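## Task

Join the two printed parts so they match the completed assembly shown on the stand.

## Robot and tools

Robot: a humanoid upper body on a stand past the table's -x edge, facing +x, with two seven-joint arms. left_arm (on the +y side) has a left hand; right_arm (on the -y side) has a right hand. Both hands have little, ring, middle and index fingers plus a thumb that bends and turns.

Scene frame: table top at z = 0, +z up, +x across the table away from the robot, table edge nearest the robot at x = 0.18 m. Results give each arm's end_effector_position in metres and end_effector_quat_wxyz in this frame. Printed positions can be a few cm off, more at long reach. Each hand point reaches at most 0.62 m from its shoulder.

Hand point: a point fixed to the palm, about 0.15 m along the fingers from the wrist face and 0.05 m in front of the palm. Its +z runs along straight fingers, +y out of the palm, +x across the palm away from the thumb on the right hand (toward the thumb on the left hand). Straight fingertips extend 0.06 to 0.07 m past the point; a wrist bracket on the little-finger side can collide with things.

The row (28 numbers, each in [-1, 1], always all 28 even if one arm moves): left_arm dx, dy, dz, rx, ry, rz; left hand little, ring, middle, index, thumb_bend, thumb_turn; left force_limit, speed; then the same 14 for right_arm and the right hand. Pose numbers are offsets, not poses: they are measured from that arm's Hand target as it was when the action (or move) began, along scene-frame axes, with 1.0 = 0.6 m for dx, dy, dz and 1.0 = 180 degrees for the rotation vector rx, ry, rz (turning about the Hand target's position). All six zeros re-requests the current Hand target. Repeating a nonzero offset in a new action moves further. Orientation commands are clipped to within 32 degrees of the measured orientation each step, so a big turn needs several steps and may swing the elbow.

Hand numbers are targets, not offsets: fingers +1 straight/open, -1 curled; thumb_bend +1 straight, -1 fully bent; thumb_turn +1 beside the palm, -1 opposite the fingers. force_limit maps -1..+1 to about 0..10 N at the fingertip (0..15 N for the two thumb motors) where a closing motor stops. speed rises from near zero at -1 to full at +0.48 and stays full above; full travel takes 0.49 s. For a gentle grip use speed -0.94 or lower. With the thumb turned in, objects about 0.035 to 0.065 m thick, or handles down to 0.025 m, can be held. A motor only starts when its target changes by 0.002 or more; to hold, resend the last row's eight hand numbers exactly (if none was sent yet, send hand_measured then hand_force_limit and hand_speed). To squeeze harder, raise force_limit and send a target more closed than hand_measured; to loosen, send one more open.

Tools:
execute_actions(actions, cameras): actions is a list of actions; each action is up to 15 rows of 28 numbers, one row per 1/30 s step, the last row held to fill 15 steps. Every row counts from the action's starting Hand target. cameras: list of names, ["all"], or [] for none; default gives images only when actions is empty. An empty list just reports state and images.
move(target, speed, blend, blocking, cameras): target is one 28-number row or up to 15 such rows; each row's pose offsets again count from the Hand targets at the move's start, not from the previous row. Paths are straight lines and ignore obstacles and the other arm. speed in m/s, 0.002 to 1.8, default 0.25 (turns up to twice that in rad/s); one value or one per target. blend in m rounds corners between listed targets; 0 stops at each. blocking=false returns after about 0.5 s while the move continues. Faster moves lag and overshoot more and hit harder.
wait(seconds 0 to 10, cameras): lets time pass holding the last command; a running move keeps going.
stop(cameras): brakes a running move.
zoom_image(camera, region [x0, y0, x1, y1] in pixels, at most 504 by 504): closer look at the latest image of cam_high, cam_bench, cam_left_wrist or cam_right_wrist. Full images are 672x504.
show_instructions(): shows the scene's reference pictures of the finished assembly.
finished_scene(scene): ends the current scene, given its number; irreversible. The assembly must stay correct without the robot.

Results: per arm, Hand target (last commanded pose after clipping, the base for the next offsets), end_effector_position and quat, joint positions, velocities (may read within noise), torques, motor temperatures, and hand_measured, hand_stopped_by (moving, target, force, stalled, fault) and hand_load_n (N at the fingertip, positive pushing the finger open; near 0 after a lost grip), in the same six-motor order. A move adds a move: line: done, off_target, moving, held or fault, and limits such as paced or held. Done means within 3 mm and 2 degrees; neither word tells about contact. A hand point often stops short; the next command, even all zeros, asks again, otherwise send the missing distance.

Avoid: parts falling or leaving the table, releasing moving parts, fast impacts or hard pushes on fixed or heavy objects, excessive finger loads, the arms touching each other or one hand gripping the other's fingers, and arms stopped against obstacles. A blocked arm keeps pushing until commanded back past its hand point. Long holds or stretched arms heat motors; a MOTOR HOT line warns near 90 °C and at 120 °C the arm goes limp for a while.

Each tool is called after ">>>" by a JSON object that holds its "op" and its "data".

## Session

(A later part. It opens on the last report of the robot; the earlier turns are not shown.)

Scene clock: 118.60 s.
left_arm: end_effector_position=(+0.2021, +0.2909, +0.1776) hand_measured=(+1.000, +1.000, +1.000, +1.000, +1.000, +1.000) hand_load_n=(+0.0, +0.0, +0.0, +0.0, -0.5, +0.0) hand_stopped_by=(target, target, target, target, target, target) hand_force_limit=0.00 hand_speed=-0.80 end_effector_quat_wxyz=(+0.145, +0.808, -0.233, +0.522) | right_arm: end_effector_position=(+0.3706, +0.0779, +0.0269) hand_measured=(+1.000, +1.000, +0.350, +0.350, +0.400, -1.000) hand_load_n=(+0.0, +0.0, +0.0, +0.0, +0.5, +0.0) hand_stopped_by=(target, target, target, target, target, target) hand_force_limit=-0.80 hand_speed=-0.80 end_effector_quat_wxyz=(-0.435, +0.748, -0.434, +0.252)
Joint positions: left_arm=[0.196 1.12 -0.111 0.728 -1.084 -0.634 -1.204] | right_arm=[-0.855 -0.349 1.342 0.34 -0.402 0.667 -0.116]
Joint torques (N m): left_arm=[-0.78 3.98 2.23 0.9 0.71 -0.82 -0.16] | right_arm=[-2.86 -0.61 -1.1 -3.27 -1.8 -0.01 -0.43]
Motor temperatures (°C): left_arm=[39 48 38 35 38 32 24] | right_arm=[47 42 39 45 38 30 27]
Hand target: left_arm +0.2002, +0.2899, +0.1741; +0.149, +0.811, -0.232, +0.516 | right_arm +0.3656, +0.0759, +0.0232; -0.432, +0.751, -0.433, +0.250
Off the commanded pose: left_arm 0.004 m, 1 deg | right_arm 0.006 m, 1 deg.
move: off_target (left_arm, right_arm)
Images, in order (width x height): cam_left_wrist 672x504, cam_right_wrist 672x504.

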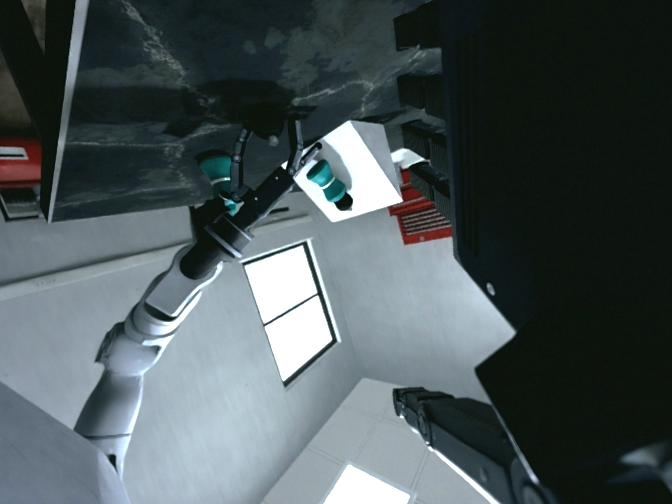

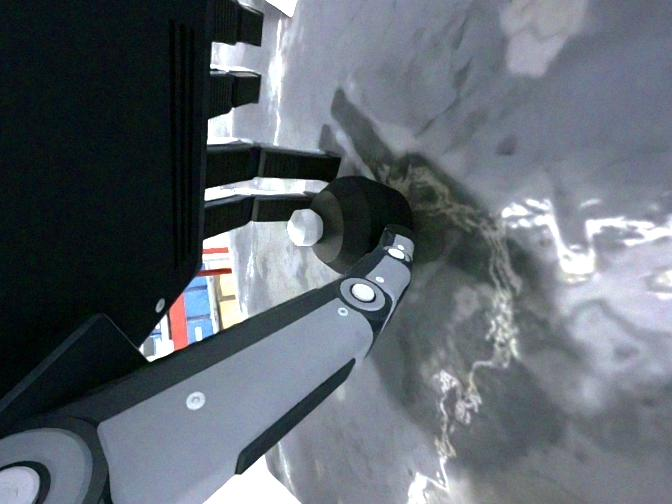

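>>> {"op": "move", "data": {"target": [0,0,0,0,0,0,1,1,1,1,1,1,0,-0.8,0,0,0,0,0,0,1,1,0.0,0.0,0.2,-1,-0.8,-0.85], "speed": 0.06, "cameras": ["cam_left_wrist","cam_right_wrist"]}}

>>> {"op": "zoom_image", "data": {"camera": "cam_left_wrist", "region": [200, 80, 380, 260]}}

Scene clock: 121.77 s.
left_arm: end_effector_position=(+0.2021, +0.2909, +0.1776) hand_measured=(+1.000, +1.000, +1.000, +1.000, +1.000, +1.000) hand_load_n=(+0.0, +0.0, +0.0, +0.0, -0.5, +0.0) hand_stopped_by=(target, target, target, target, target, target) hand_force_limit=0.00 hand_speed=-0.80 end_effector_quat_wxyz=(+0.145, +0.808, -0.233, +0.522) | right_arm: end_effector_position=(+0.3706, +0.0779, +0.0269) hand_measured=(+1.000, +1.000, +0.228, +0.242, +0.346, -1.000) hand_load_n=(+0.0, +0.0, +1.5, +1.5, +2.5, +0.5) hand_stopped_by=(target, target, force, force, force, target) hand_force_limit=-0.80 hand_speed=-0.85 end_effector_quat_wxyz=(-0.435, +0.748, -0.434, +0.252)
Joint positions: left_arm=[0.196 1.12 -0.111 0.728 -1.084 -0.634 -1.204] | right_arm=[-0.855 -0.349 1.342 0.34 -0.402 0.667 -0.116]
Joint torques (N m): left_arm=[-0.69 3.9 2.18 0.91 0.74 -0.81 -0.16] | right_arm=[-2.85 -0.61 -1.08 -3.25 -1.8 -0.02 -0.4]
Hand target: left_arm +0.2002, +0.2899, +0.1741; +0.149, +0.811, -0.232, +0.516 | right_arm +0.3656, +0.0759, +0.0232; -0.432, +0.751, -0.433, +0.250
Off the commanded pose: left_arm 0.004 m, 1 deg | right_arm 0.007 m, 1 deg.
move: off_target (left_arm, right_arm)
Images, in order (width x height): cam_left_wrist 672x504, cam_right_wrist 672x504.

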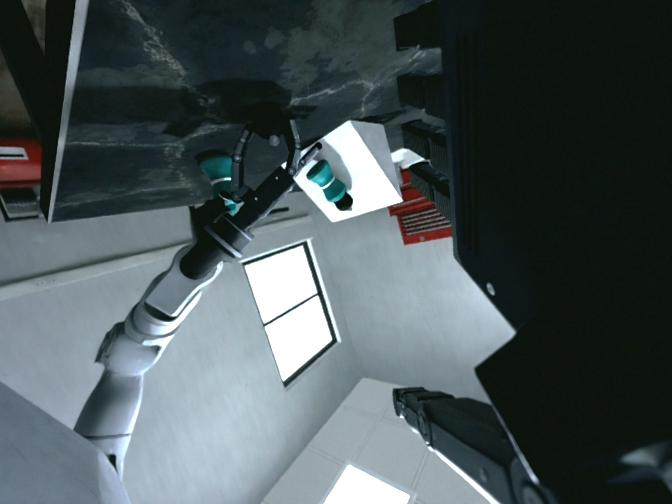

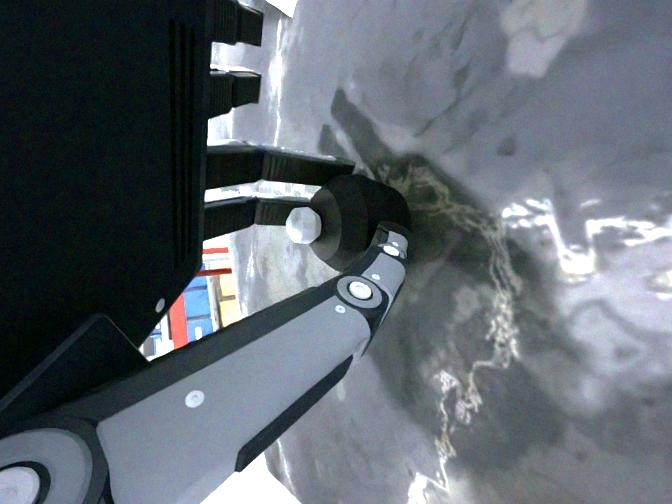

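Scaled by 2.800 from the camera's 672x504 image, which has a finer 960x720 frame.

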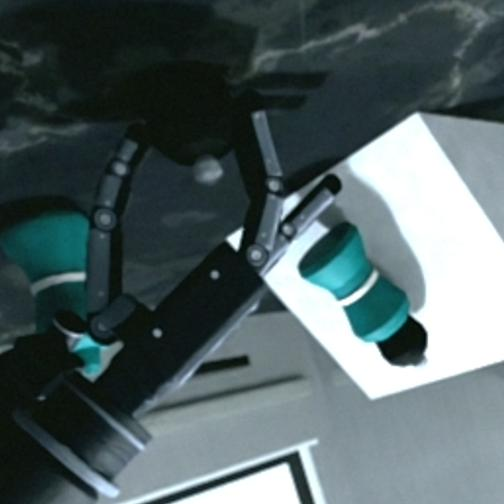

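>>> {"op": "move", "data": {"target": [0,0,0,0,0,0,1,1,1,1,1,1,0,-0.8,0,0,0,0,0,0,1,1,-0.1,-0.1,0.1,-1,-0.5,-0.85], "speed": 0.06}}

>>> {"op": "move", "data": {"target": [0,0,0,0,0,0,1,1,1,1,1,1,0,-0.8,0,0,0.06,0,0,0,1,1,-0.1,-0.1,0.1,-1,-0.5,-0.85], "speed": 0.06, "cameras": ["cam_left_wrist","cam_right_wrist","cam_high"]}}

>>> {"op": "zoom_image", "data": {"camera": "cam_left_wrist", "region": [200, 80, 380, 260]}}

Scene clock: 125.93 s.
left_arm: end_effector_position=(+0.2021, +0.2909, +0.1776) hand_measured=(+1.000, +1.000, +1.000, +1.000, +1.000, +1.000) hand_load_n=(+0.0, +0.0, +0.0, +0.0, +0.0, +0.0) hand_stopped_by=(target, target, target, target, target, target) hand_force_limit=0.00 hand_speed=-0.80 end_effector_quat_wxyz=(+0.145, +0.808, -0.233, +0.522) | right_arm: end_effector_position=(+0.3706, +0.0779, +0.0269) hand_measured=(+1.000, +1.000, +0.216, +0.230, +0.342, -1.000) hand_load_n=(+0.0, +0.0, +3.0, +3.0, +5.0, +0.5) hand_stopped_by=(target, target, force, force, force, target) hand_force_limit=-0.50 hand_speed=-0.85 end_effector_quat_wxyz=(-0.435, +0.748, -0.434, +0.252)
Joint positions: left_arm=[0.196 1.12 -0.111 0.728 -1.084 -0.634 -1.204] | right_arm=[-0.855 -0.349 1.342 0.34 -0.402 0.667 -0.116]
Joint torques (N m): left_arm=[-0.76 3.98 2.28 0.96 0.91 -0.83 -0.15] | right_arm=[-2.85 -0.63 -1.1 -3.27 -1.81 -0.01 -0.4]
Hand target: left_arm +0.2002, +0.2899, +0.1741; +0.149, +0.811, -0.232, +0.516 | right_arm +0.3656, +0.0759, +0.0232; -0.432, +0.751, -0.433, +0.250
Off the commanded pose: left_arm 0.004 m, 1 deg | right_arm 0.007 m, 1 deg.
move: off_target (left_arm, right_arm)

Scene clock: 126.97 s.
left_arm: end_effector_position=(+0.2021, +0.2909, +0.1776) hand_measured=(+1.000, +1.000, +1.000, +1.000, +1.000, +1.000) hand_load_n=(+0.0, +0.0, -0.5, +0.0, +0.0, +0.0) hand_stopped_by=(target, target, target, target, target, target) hand_force_limit=0.00 hand_speed=-0.80 end_effector_quat_wxyz=(+0.145, +0.808, -0.233, +0.522) | right_arm: end_effector_position=(+0.3619, +0.0741, +0.0540) hand_measured=(+1.000, +1.000, +0.216, +0.230, +0.342, -1.000) hand_load_n=(+0.0, +0.0, +3.0, +3.5, +5.5, +0.5) hand_stopped_by=(target, target, force, force, force, target) hand_force_limit=-0.50 hand_speed=-0.85 end_effector_quat_wxyz=(-0.427, +0.751, -0.439, +0.245)
Joint positions: left_arm=[0.196 1.12 -0.111 0.728 -1.084 -0.634 -1.204] | right_arm=[-0.873 -0.453 1.342 0.061 -0.431 0.829 0.015]
Joint torques (N m): left_arm=[-0.74 4.05 2.27 1.01 0.71 -0.81 -0.15] | right_arm=[-4.49 -0.93 -1.85 -3.49 -2.16 -0.02 -0.27]
Hand target: left_arm +0.2002, +0.2899, +0.1741; +0.149, +0.811, -0.232, +0.516 | right_arm +0.3656, +0.0759, +0.0592; -0.432, +0.751, -0.433, +0.250
Off the commanded pose: left_arm 0.004 m, 1 deg | right_arm 0.007 m, 1 deg.
move: off_target (left_arm, right_arm)
Images, in order (width x height): cam_high 672x504, cam_left_wrist 672x504, cam_right_wrist 672x504.

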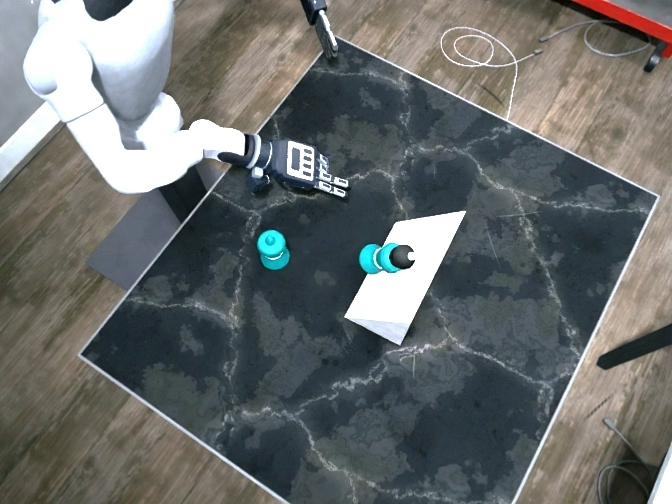

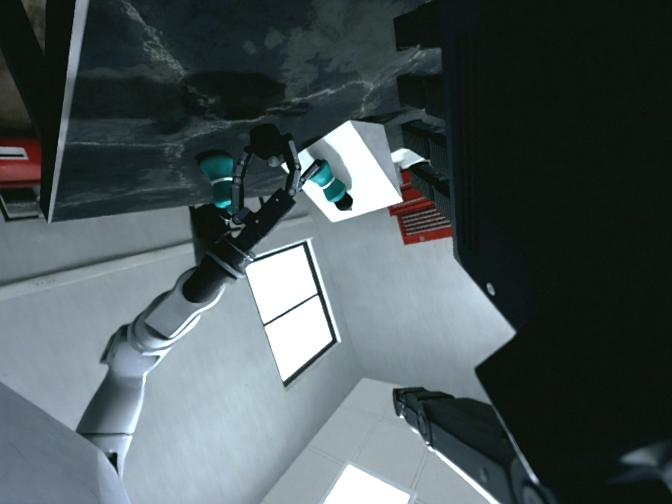

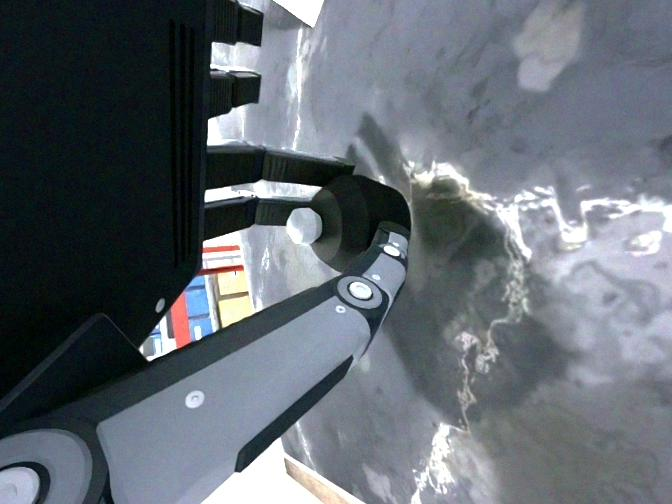

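Scaled by 2.800 from the camera's 672x504 image, which has a finer 960x720 frame.

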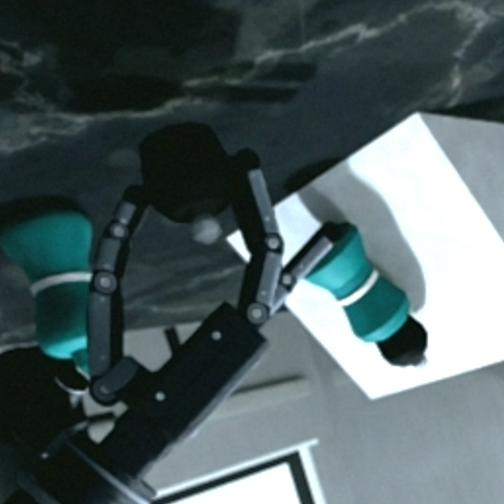

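>>> {"op": "move", "data": {"target": [[0,0,0,0,0,0,1,1,1,1,1,1,0,-0.8,0,0,0.16,0,0,0,1,1,-0.1,-0.1,0.1,-1,-0.5,-0.85],[0,0,0,0,0,0,1,1,1,1,1,1,0,-0.8,0.021,-0.3,0.16,0,0,0,1,1,-0.1,-0.1,0.1,-1,-0.5,-0.85]], "speed": 0.12, "blend": 0.02, "cameras": ["all"]}}

>>> {"op": "zoom_image", "data": {"camera": "cam_left_wrist", "region": [160, 100, 300, 260]}}

>>> {"op": "zoom_image", "data": {"camera": "cam_high", "region": [230, 180, 330, 280]}}

>>> {"op": "zoom_image", "data": {"camera": "cam_bench", "region": [320, 260, 460, 400]}}

Scene clock: 136.57 s.
left_arm: end_effector_position=(+0.2021, +0.2909, +0.1776) hand_measured=(+1.000, +1.000, +1.000, +1.000, +1.000, +1.000) hand_load_n=(+0.0, +0.0, +0.0, +0.0, +0.0, +0.0) hand_stopped_by=(target, target, target, target, target, target) hand_force_limit=0.00 hand_speed=-0.80 end_effector_quat_wxyz=(+0.145, +0.808, -0.233, +0.522) | right_arm: end_effector_position=(+0.3788, -0.0998, +0.1569) hand_measured=(+1.000, +1.000, +0.216, +0.230, +0.342, -1.000) hand_load_n=(-0.5, +0.0, +3.0, +3.0, +5.5, +0.5) hand_stopped_by=(target, target, force, force, force, target) hand_force_limit=-0.50 hand_speed=-0.85 end_effector_quat_wxyz=(-0.436, +0.751, -0.428, +0.249)
Joint positions: left_arm=[0.196 1.12 -0.111 0.728 -1.084 -0.634 -1.204] | right_arm=[-0.767 -1.489 1.104 -0.336 -0.118 0.205 -0.072]
Joint torques (N m): left_arm=[-0.8 3.94 2.25 0.98 0.76 -0.81 -0.16] | right_arm=[-2.28 -5.93 -2.48 -0.4 -0.81 -0.18 -0.44]
Hand target: left_arm +0.2002, +0.2899, +0.1741; +0.149, +0.811, -0.232, +0.516 | right_arm +0.3782, -0.1041, +0.1552; -0.432, +0.751, -0.433, +0.250
Off the commanded pose: left_arm 0.004 m, 1 deg | right_arm 0.005 m, 1 deg.
move: off_target (left_arm, right_arm)

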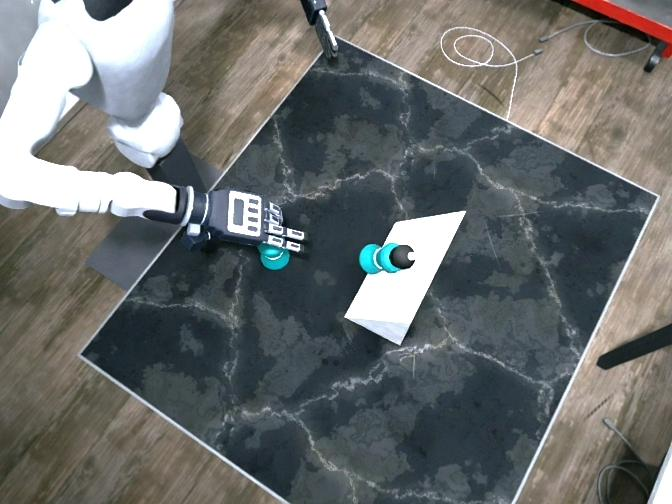

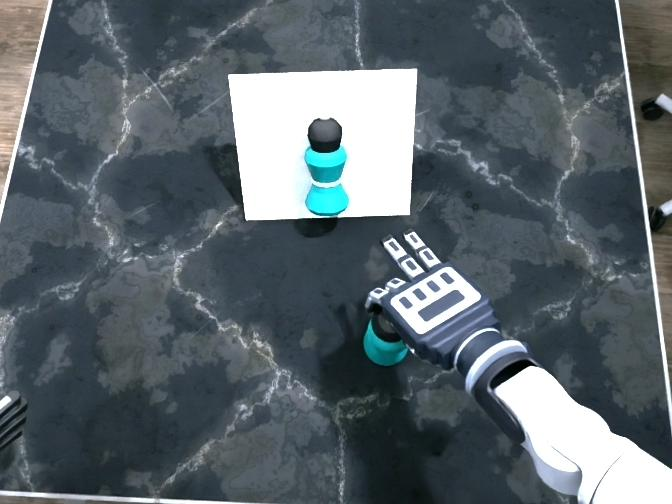

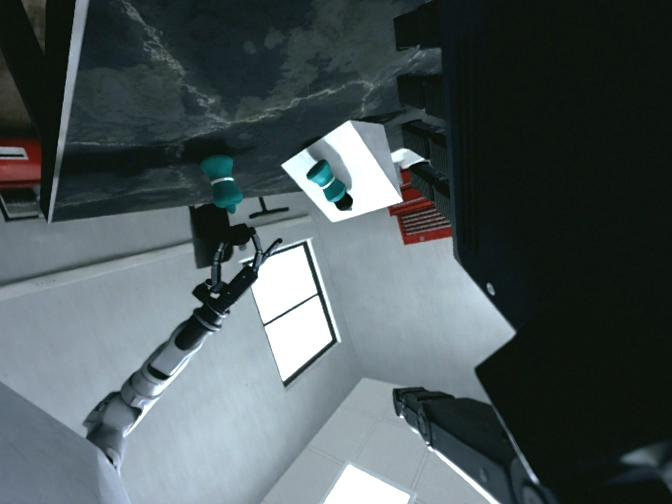

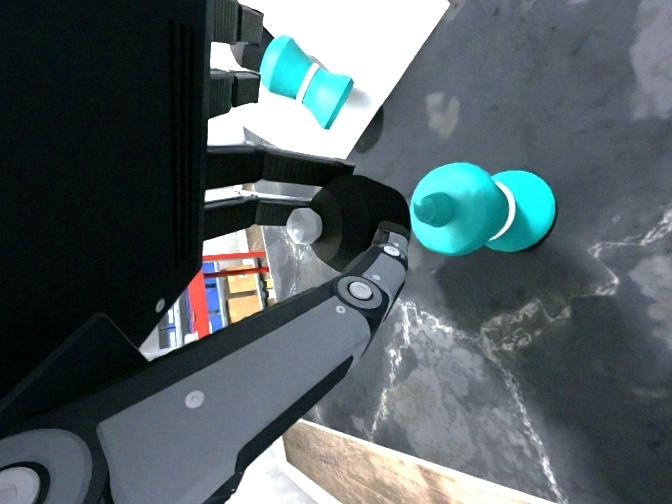

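Scaled by 3.150 from the camera's 672x504 image, which has a finer 960x720 frame.

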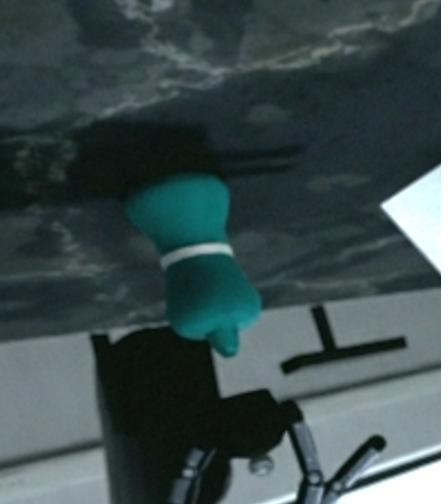

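Scaled by 5.040 from the camera's 672x504 image, which has a finer 960x720 frame.

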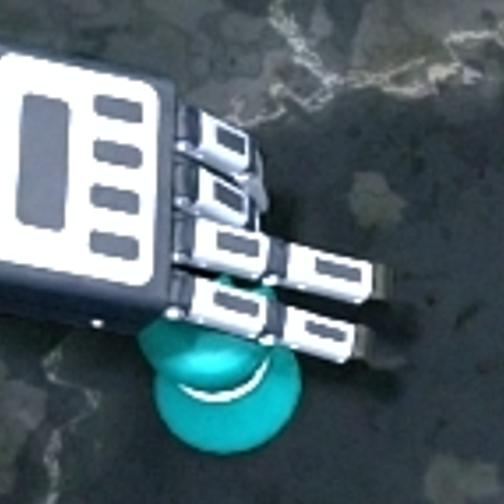

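Scaled by 3.600 from the camera's 672x504 image, which has a finer 960x720 frame.

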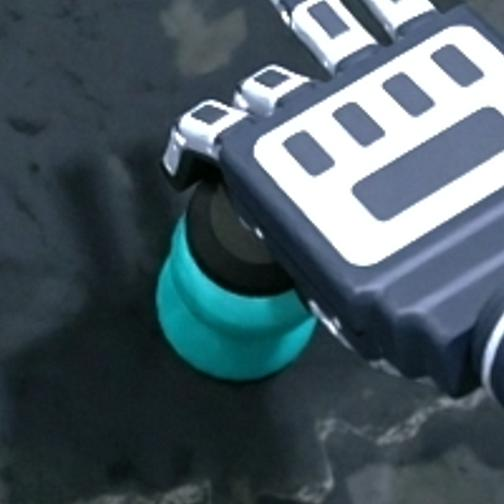

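>>> {"op": "move", "data": {"target": [0,0,0,0,0,0,1,1,1,1,1,1,0,-0.8,0.017,-0.002,-0.045,0,0,0,1,1,-0.1,-0.1,0.1,-1,-0.5,-0.85], "speed": 0.06, "cameras": ["all"]}}

>>> {"op": "zoom_image", "data": {"camera": "cam_left_wrist", "region": [180, 130, 280, 260]}}

>>> {"op": "zoom_image", "data": {"camera": "cam_high", "region": [230, 180, 330, 280]}}

>>> {"op": "zoom_image", "data": {"camera": "cam_bench", "region": [340, 270, 440, 370]}}

Scene clock: 146.03 s.
left_arm: end_effector_position=(+0.2021, +0.2909, +0.1776) hand_measured=(+1.000, +1.000, +1.000, +1.000, +1.000, +1.000) hand_load_n=(+0.0, +0.0, +0.0, +0.0, +0.0, +0.0) hand_stopped_by=(target, target, target, target, target, target) hand_force_limit=0.00 hand_speed=-0.80 end_effector_quat_wxyz=(+0.145, +0.808, -0.233, +0.522) | right_arm: end_effector_position=(+0.3925, -0.1068, +0.1338) hand_measured=(+1.000, +1.000, +0.216, +0.230, +0.342, -1.000) hand_load_n=(+0.0, +0.0, +3.0, +3.5, +5.0, +0.0) hand_stopped_by=(target, target, force, force, force, target) hand_force_limit=-0.50 hand_speed=-0.85 end_effector_quat_wxyz=(-0.434, +0.748, -0.432, +0.256)
Joint positions: left_arm=[0.196 1.12 -0.111 0.728 -1.084 -0.634 -1.204] | right_arm=[-0.767 -1.376 1.131 -0.162 -0.167 0.152 -0.101]
Joint torques (N m): left_arm=[-0.8 3.98 2.16 1 0.75 -0.82 -0.15] | right_arm=[-2.46 -3.98 -1.96 -0.46 -1.24 -0.17 -0.44]
Motor temperatures (°C): left_arm=[39 48 38 35 38 32 24] | right_arm=[47 47 40 45 38 30 28]
Hand target: left_arm +0.2002, +0.2899, +0.1741; +0.149, +0.811, -0.232, +0.516 | right_arm +0.3884, -0.1053, +0.1282; -0.432, +0.751, -0.433, +0.250
Off the commanded pose: left_arm 0.004 m, 1 deg | right_arm 0.007 m, 1 deg.
move: off_target (left_arm, right_arm)

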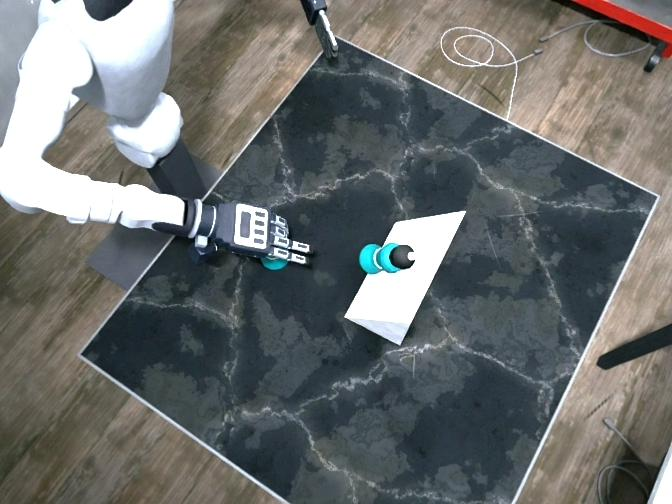

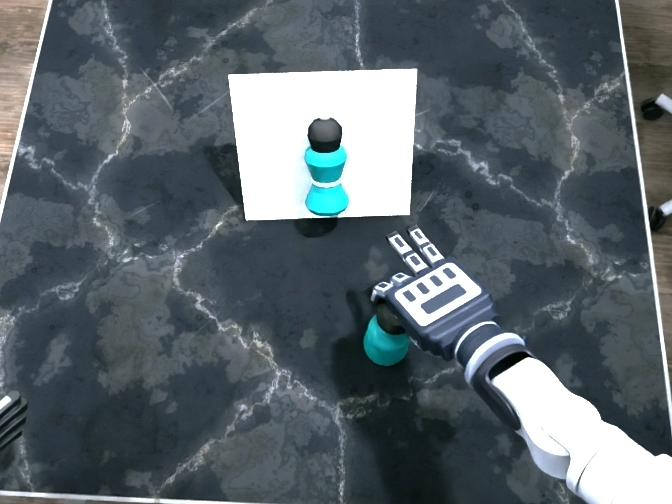

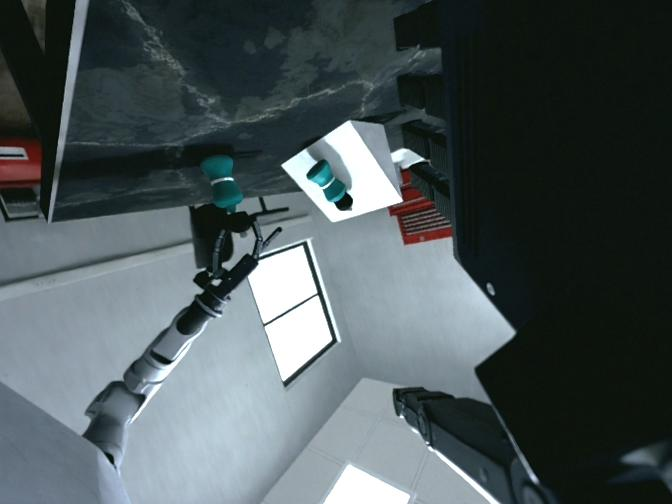

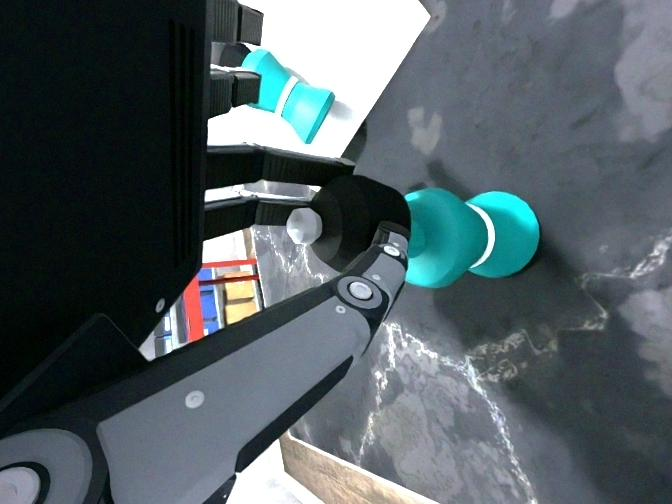

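Scaled by 3.877 from the camera's 672x504 image, which has a finer 960x720 frame.

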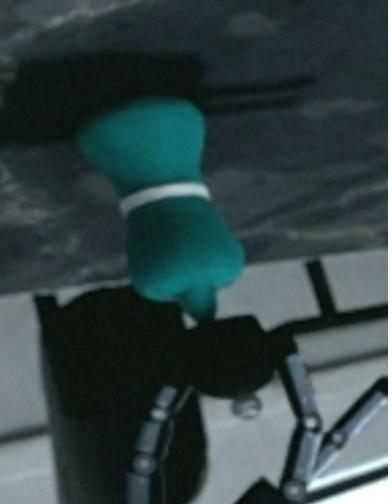

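Scaled by 5.040 from the camera's 672x504 image, which has a finer 960x720 frame.

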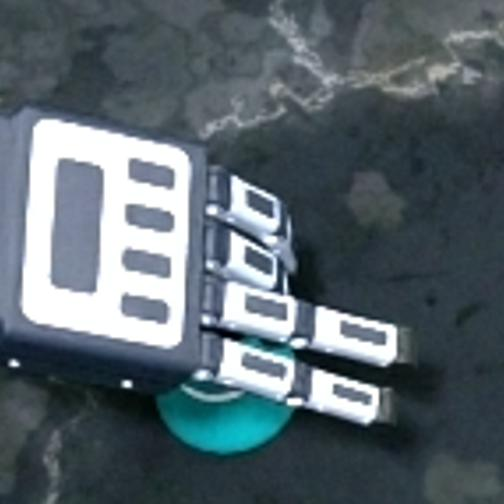

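Scaled by 5.040 from the camera's 672x504 image, which has a finer 960x720 frame.

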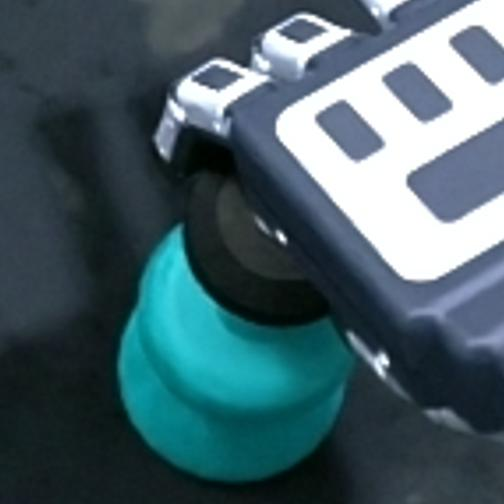

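>>> {"op": "move", "data": {"target": [0,0,0,0,0,0,1,1,1,1,1,1,0,-0.8,-0.009,0.0,-0.008,0,0,0,1,1,-0.1,-0.1,0.1,-1,-0.5,-0.85], "speed": 0.04, "cameras": ["all"]}}

>>> {"op": "zoom_image", "data": {"camera": "cam_left_wrist", "region": [190, 145, 260, 255]}}

>>> {"op": "zoom_image", "data": {"camera": "cam_right_wrist", "region": [270, 130, 570, 330]}}

>>> {"op": "zoom_image", "data": {"camera": "cam_bench", "region": [340, 270, 440, 370]}}

Scene clock: 159.40 s.
left_arm: end_effector_position=(+0.2021, +0.2909, +0.1776) hand_measured=(+1.000, +1.000, +1.000, +1.000, +1.000, +1.000) hand_load_n=(+0.0, +0.0, +0.0, +0.0, +0.0, +0.0) hand_stopped_by=(target, target, target, target, target, target) hand_force_limit=0.00 hand_speed=-0.80 end_effector_quat_wxyz=(+0.145, +0.808, -0.233, +0.522) | right_arm: end_effector_position=(+0.3894, -0.1090, +0.1294) hand_measured=(+1.000, +1.000, +0.216, +0.230, +0.342, -1.000) hand_load_n=(+0.0, +0.0, +2.5, +3.0, +5.0, +0.5) hand_stopped_by=(target, target, force, force, force, target) hand_force_limit=-0.50 hand_speed=-0.85 end_effector_quat_wxyz=(-0.433, +0.748, -0.432, +0.259)
Joint positions: left_arm=[0.196 1.12 -0.111 0.728 -1.084 -0.634 -1.204] | right_arm=[-0.751 -1.376 1.142 -0.168 -0.175 0.165 -0.125]
Joint torques (N m): left_arm=[-0.71 3.9 2.26 0.93 0.68 -0.81 -0.15] | right_arm=[-2.19 -3.97 -1.81 -1.39 -1.31 0.02 -0.44]
Hand target: left_arm +0.2002, +0.2899, +0.1741; +0.149, +0.811, -0.232, +0.516 | right_arm +0.3830, -0.1053, +0.1234; -0.432, +0.751, -0.433, +0.250
Off the commanded pose: left_arm 0.004 m, 1 deg | right_arm 0.010 m, 1 deg.
move: off_target (left_arm, right_arm)

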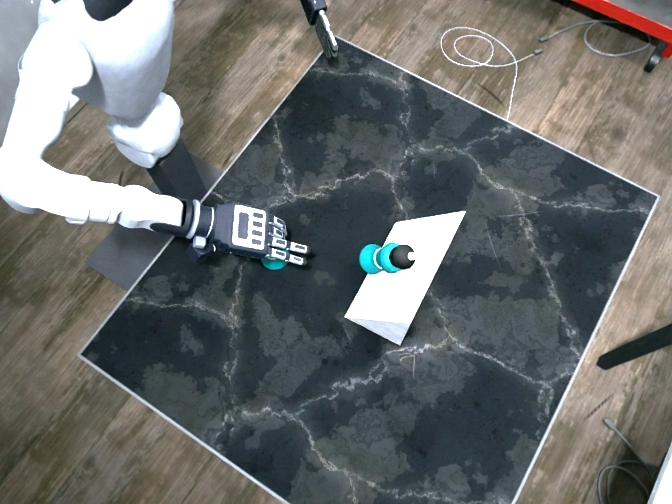

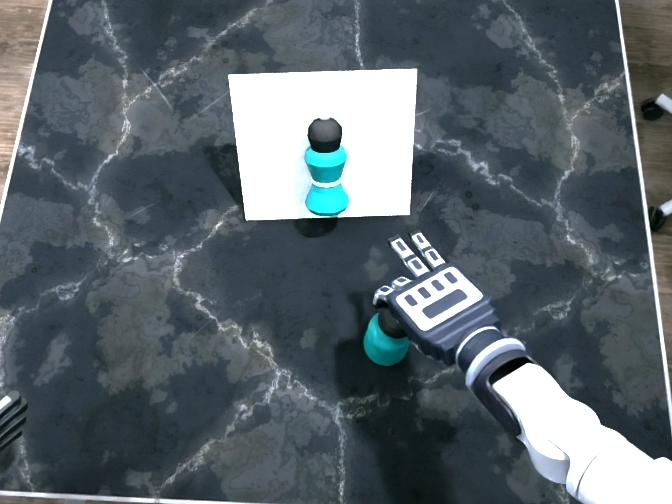

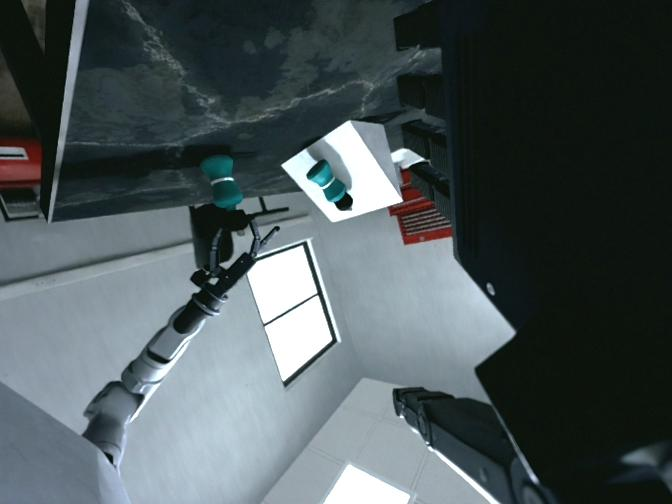

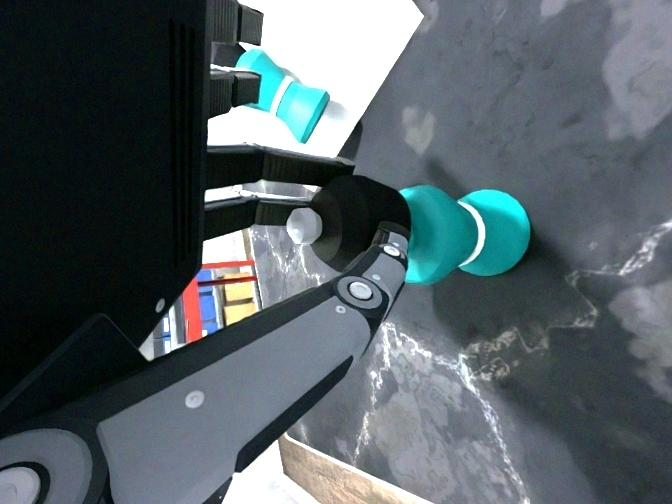

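Scaled by 4.582 from the camera's 672x504 image, which has a finer 960x720 frame.

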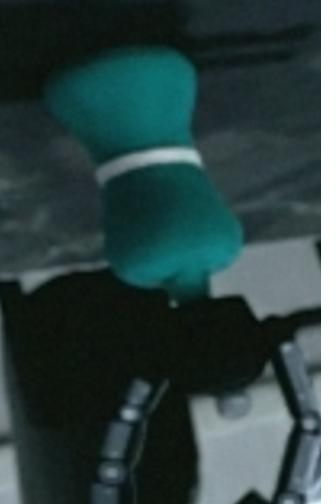

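Scaled by 1.680 from the camera's 672x504 image, which has a finer 960x720 frame.

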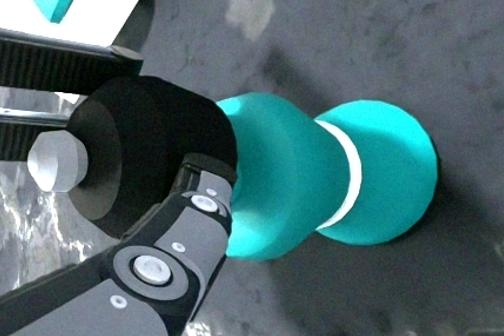

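Scaled by 5.040 from the camera's 672x504 image, which has a finer 960x720 frame.

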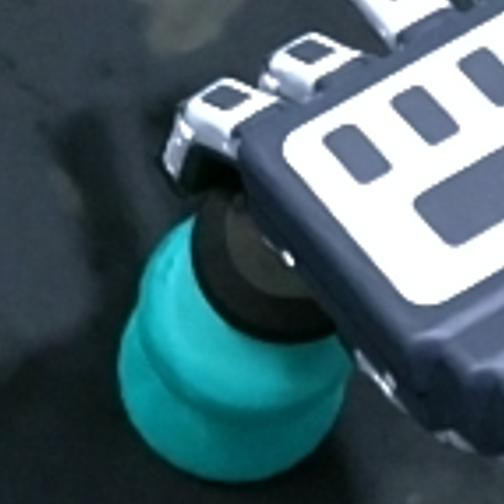

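>>> {"op": "move", "data": {"target": [0,0,0,0,0,0,1,1,1,1,1,1,0,-0.8,-0.009,0.009,-0.002,0,0,0,1,1,-0.1,-0.1,0.1,-1,-0.5,-0.85], "speed": 0.04, "cameras": ["all"]}}

>>> {"op": "zoom_image", "data": {"camera": "cam_left_wrist", "region": [190, 145, 260, 255]}}

>>> {"op": "zoom_image", "data": {"camera": "cam_right_wrist", "region": [270, 130, 570, 330]}}

>>> {"op": "zoom_image", "data": {"camera": "cam_bench", "region": [340, 270, 440, 370]}}

Scene clock: 171.07 s.
left_arm: end_effector_position=(+0.2021, +0.2909, +0.1776) hand_measured=(+1.000, +1.000, +1.000, +1.000, +1.000, +1.000) hand_load_n=(+0.0, +0.0, +0.0, +0.0, +0.0, +0.0) hand_stopped_by=(target, target, target, target, target, target) hand_force_limit=0.00 hand_speed=-0.80 end_effector_quat_wxyz=(+0.145, +0.808, -0.233, +0.522) | right_arm: end_effector_position=(+0.3847, -0.1037, +0.1286) hand_measured=(+1.000, +1.000, +0.216, +0.230, +0.342, -1.000) hand_load_n=(+0.0, -0.5, +3.0, +3.0, +5.0, +0.5) hand_stopped_by=(target, target, force, force, force, target) hand_force_limit=-0.50 hand_speed=-0.85 end_effector_quat_wxyz=(-0.433, +0.748, -0.431, +0.260)
Joint positions: left_arm=[0.196 1.12 -0.111 0.728 -1.084 -0.634 -1.204] | right_arm=[-0.751 -1.376 1.159 -0.218 -0.18 0.218 -0.134]
Joint torques (N m): left_arm=[-0.8 3.94 2.2 0.99 0.72 -0.81 -0.15] | right_arm=[-2.03 -3.74 -1.77 -1.76 -1.3 0 -0.45]
Hand target: left_arm +0.2002, +0.2899, +0.1741; +0.149, +0.811, -0.232, +0.516 | right_arm +0.3776, -0.0999, +0.1222; -0.432, +0.751, -0.433, +0.250
Off the commanded pose: left_arm 0.004 m, 1 deg | right_arm 0.010 m, 1 deg.
move: off_target (left_arm, right_arm)

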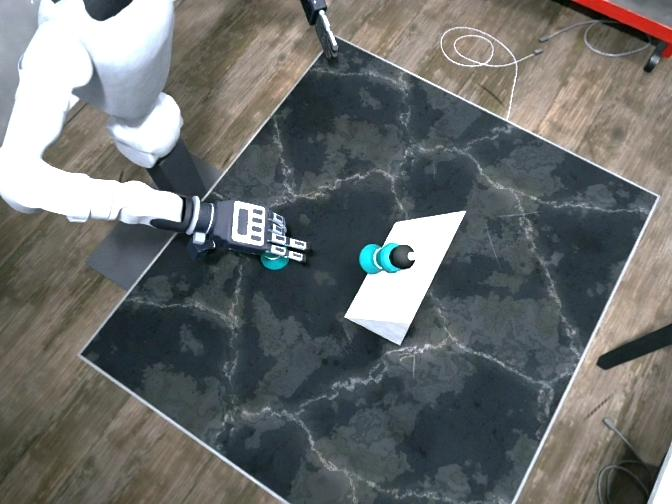

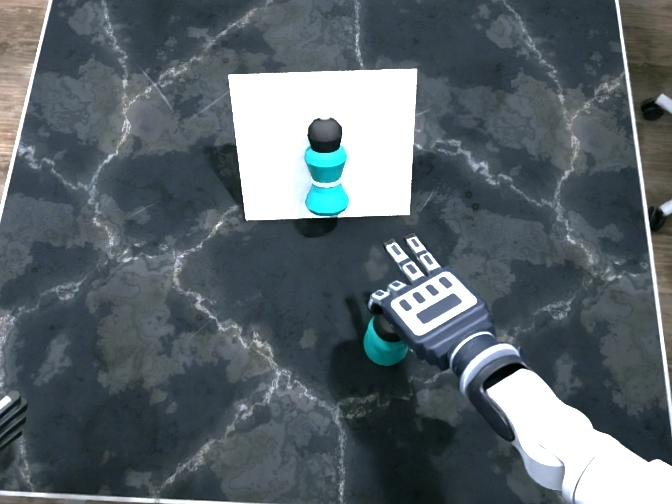

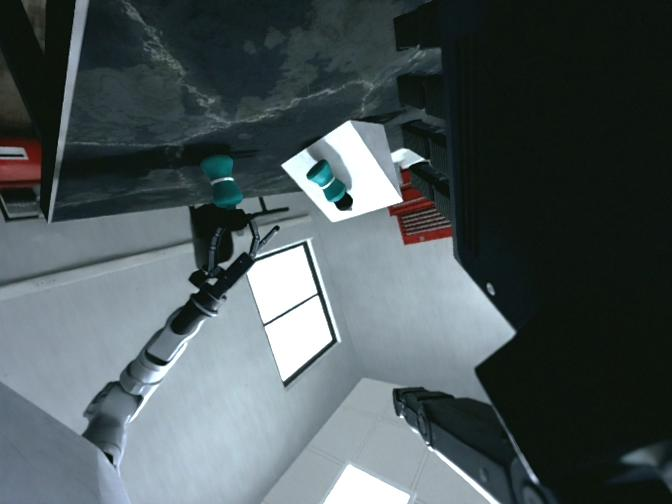

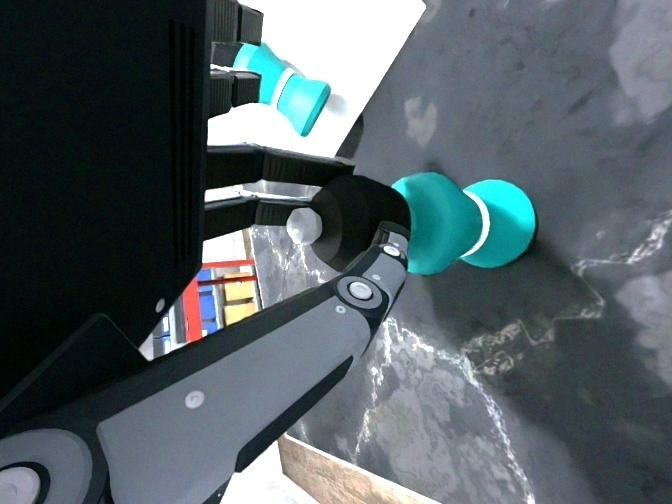

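Scaled by 4.582 from the camera's 672x504 image, which has a finer 960x720 frame.

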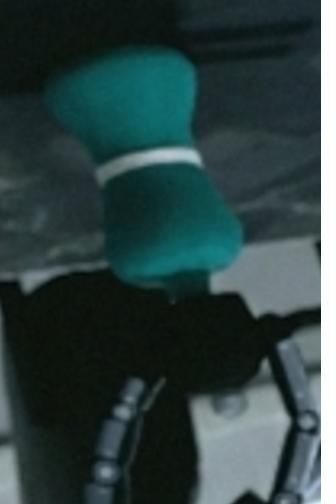

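Scaled by 1.680 from the camera's 672x504 image, which has a finer 960x720 frame.

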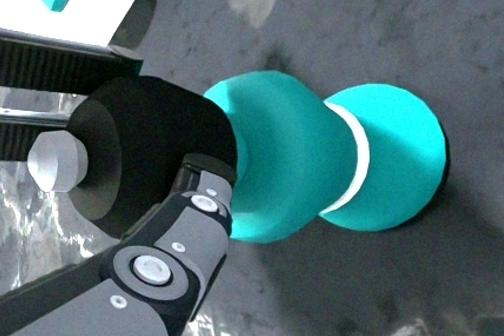

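Scaled by 5.040 from the camera's 672x504 image, which has a finer 960x720 frame.

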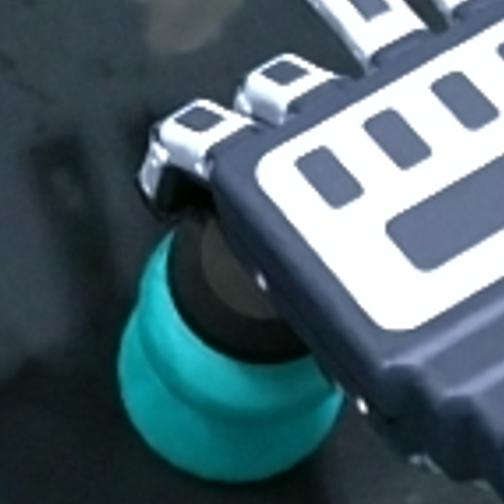

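>>> {"op": "move", "data": {"target": [0,0,0,0,0,0,1,1,1,1,1,1,0,-0.8,0.002,-0.001,-0.013,0,0,0,1,1,-0.1,-0.1,0.1,-1,-0.5,-0.85], "speed": 0.04, "cameras": ["all"]}}

>>> {"op": "zoom_image", "data": {"camera": "cam_left_wrist", "region": [190, 145, 260, 255]}}

>>> {"op": "zoom_image", "data": {"camera": "cam_right_wrist", "region": [270, 130, 570, 330]}}

>>> {"op": "zoom_image", "data": {"camera": "cam_bench", "region": [340, 270, 440, 370]}}

Scene clock: 176.57 s.
left_arm: end_effector_position=(+0.2021, +0.2909, +0.1776) hand_measured=(+1.000, +1.000, +1.000, +1.000, +1.000, +1.000) hand_load_n=(+0.0, +0.0, +0.0, +0.0, +0.0, +0.0) hand_stopped_by=(target, target, target, target, target, target) hand_force_limit=0.00 hand_speed=-0.80 end_effector_quat_wxyz=(+0.145, +0.808, -0.233, +0.522) | right_arm: end_effector_position=(+0.3842, -0.1019, +0.1208) hand_measured=(+1.000, +1.000, +0.216, +0.230, +0.342, -1.000) hand_load_n=(+0.0, +0.0, +2.5, +3.0, +5.0, +0.5) hand_stopped_by=(target, target, force, force, force, target) hand_force_limit=-0.50 hand_speed=-0.85 end_effector_quat_wxyz=(-0.434, +0.748, -0.431, +0.257)
Joint positions: left_arm=[0.196 1.12 -0.111 0.728 -1.084 -0.634 -1.204] | right_arm=[-0.751 -1.345 1.178 -0.183 -0.189 0.21 -0.151]
Joint torques (N m): left_arm=[-0.72 3.99 2.25 1.01 0.73 -0.83 -0.16] | right_arm=[-2.16 -3.79 -1.86 -0.65 -1.34 -0.18 -0.44]
Hand target: left_arm +0.2002, +0.2899, +0.1741; +0.149, +0.811, -0.232, +0.516 | right_arm +0.3788, -0.1005, +0.1144; -0.432, +0.751, -0.433, +0.250
Off the commanded pose: left_arm 0.004 m, 1 deg | right_arm 0.008 m, 1 deg.
move: off_target (left_arm, right_arm)

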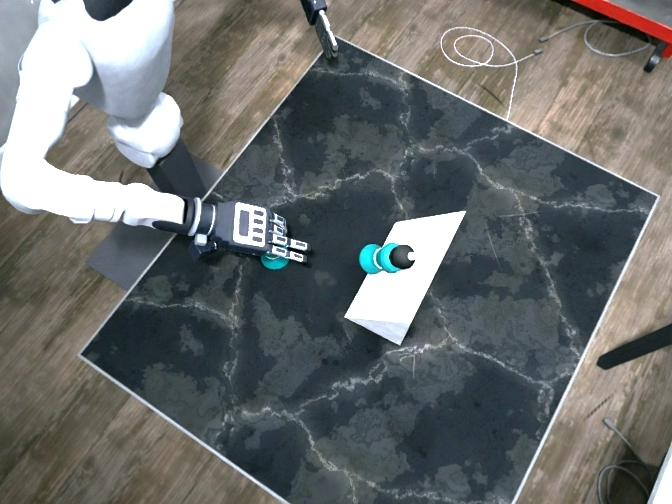

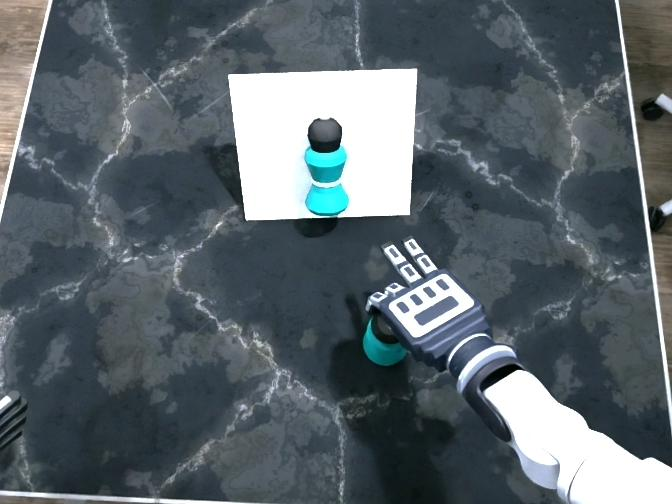

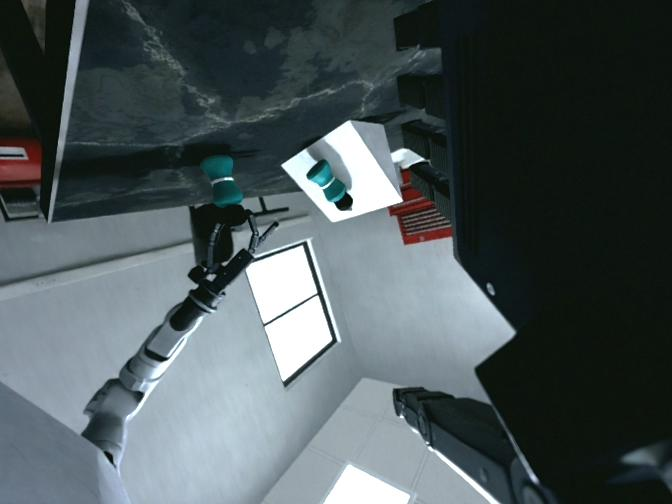

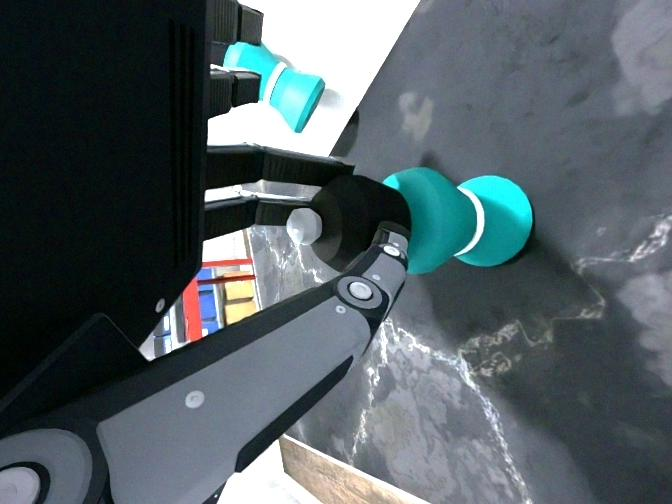

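Scaled by 4.582 from the camera's 672x504 image, which has a finer 960x720 frame.

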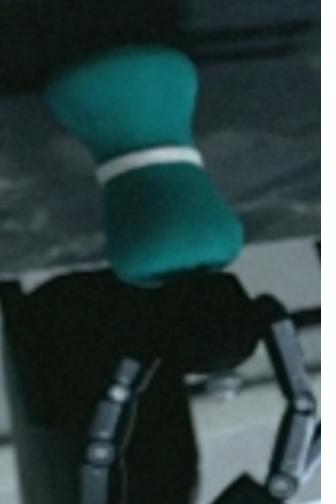

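Scaled by 1.680 from the camera's 672x504 image, which has a finer 960x720 frame.

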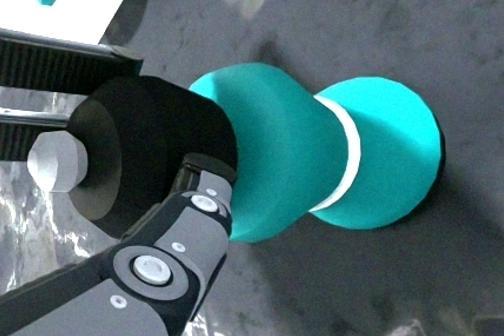

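Scaled by 5.040 from the camera's 672x504 image, which has a finer 960x720 frame.

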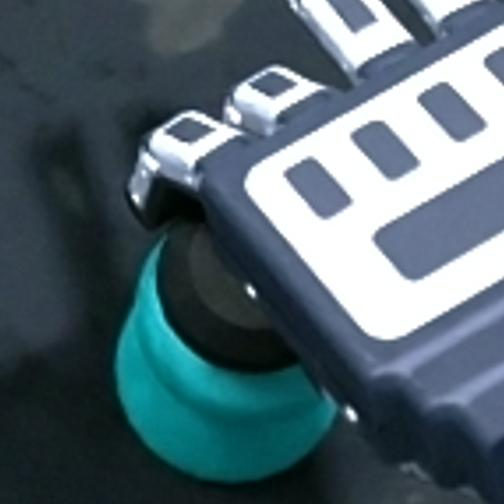

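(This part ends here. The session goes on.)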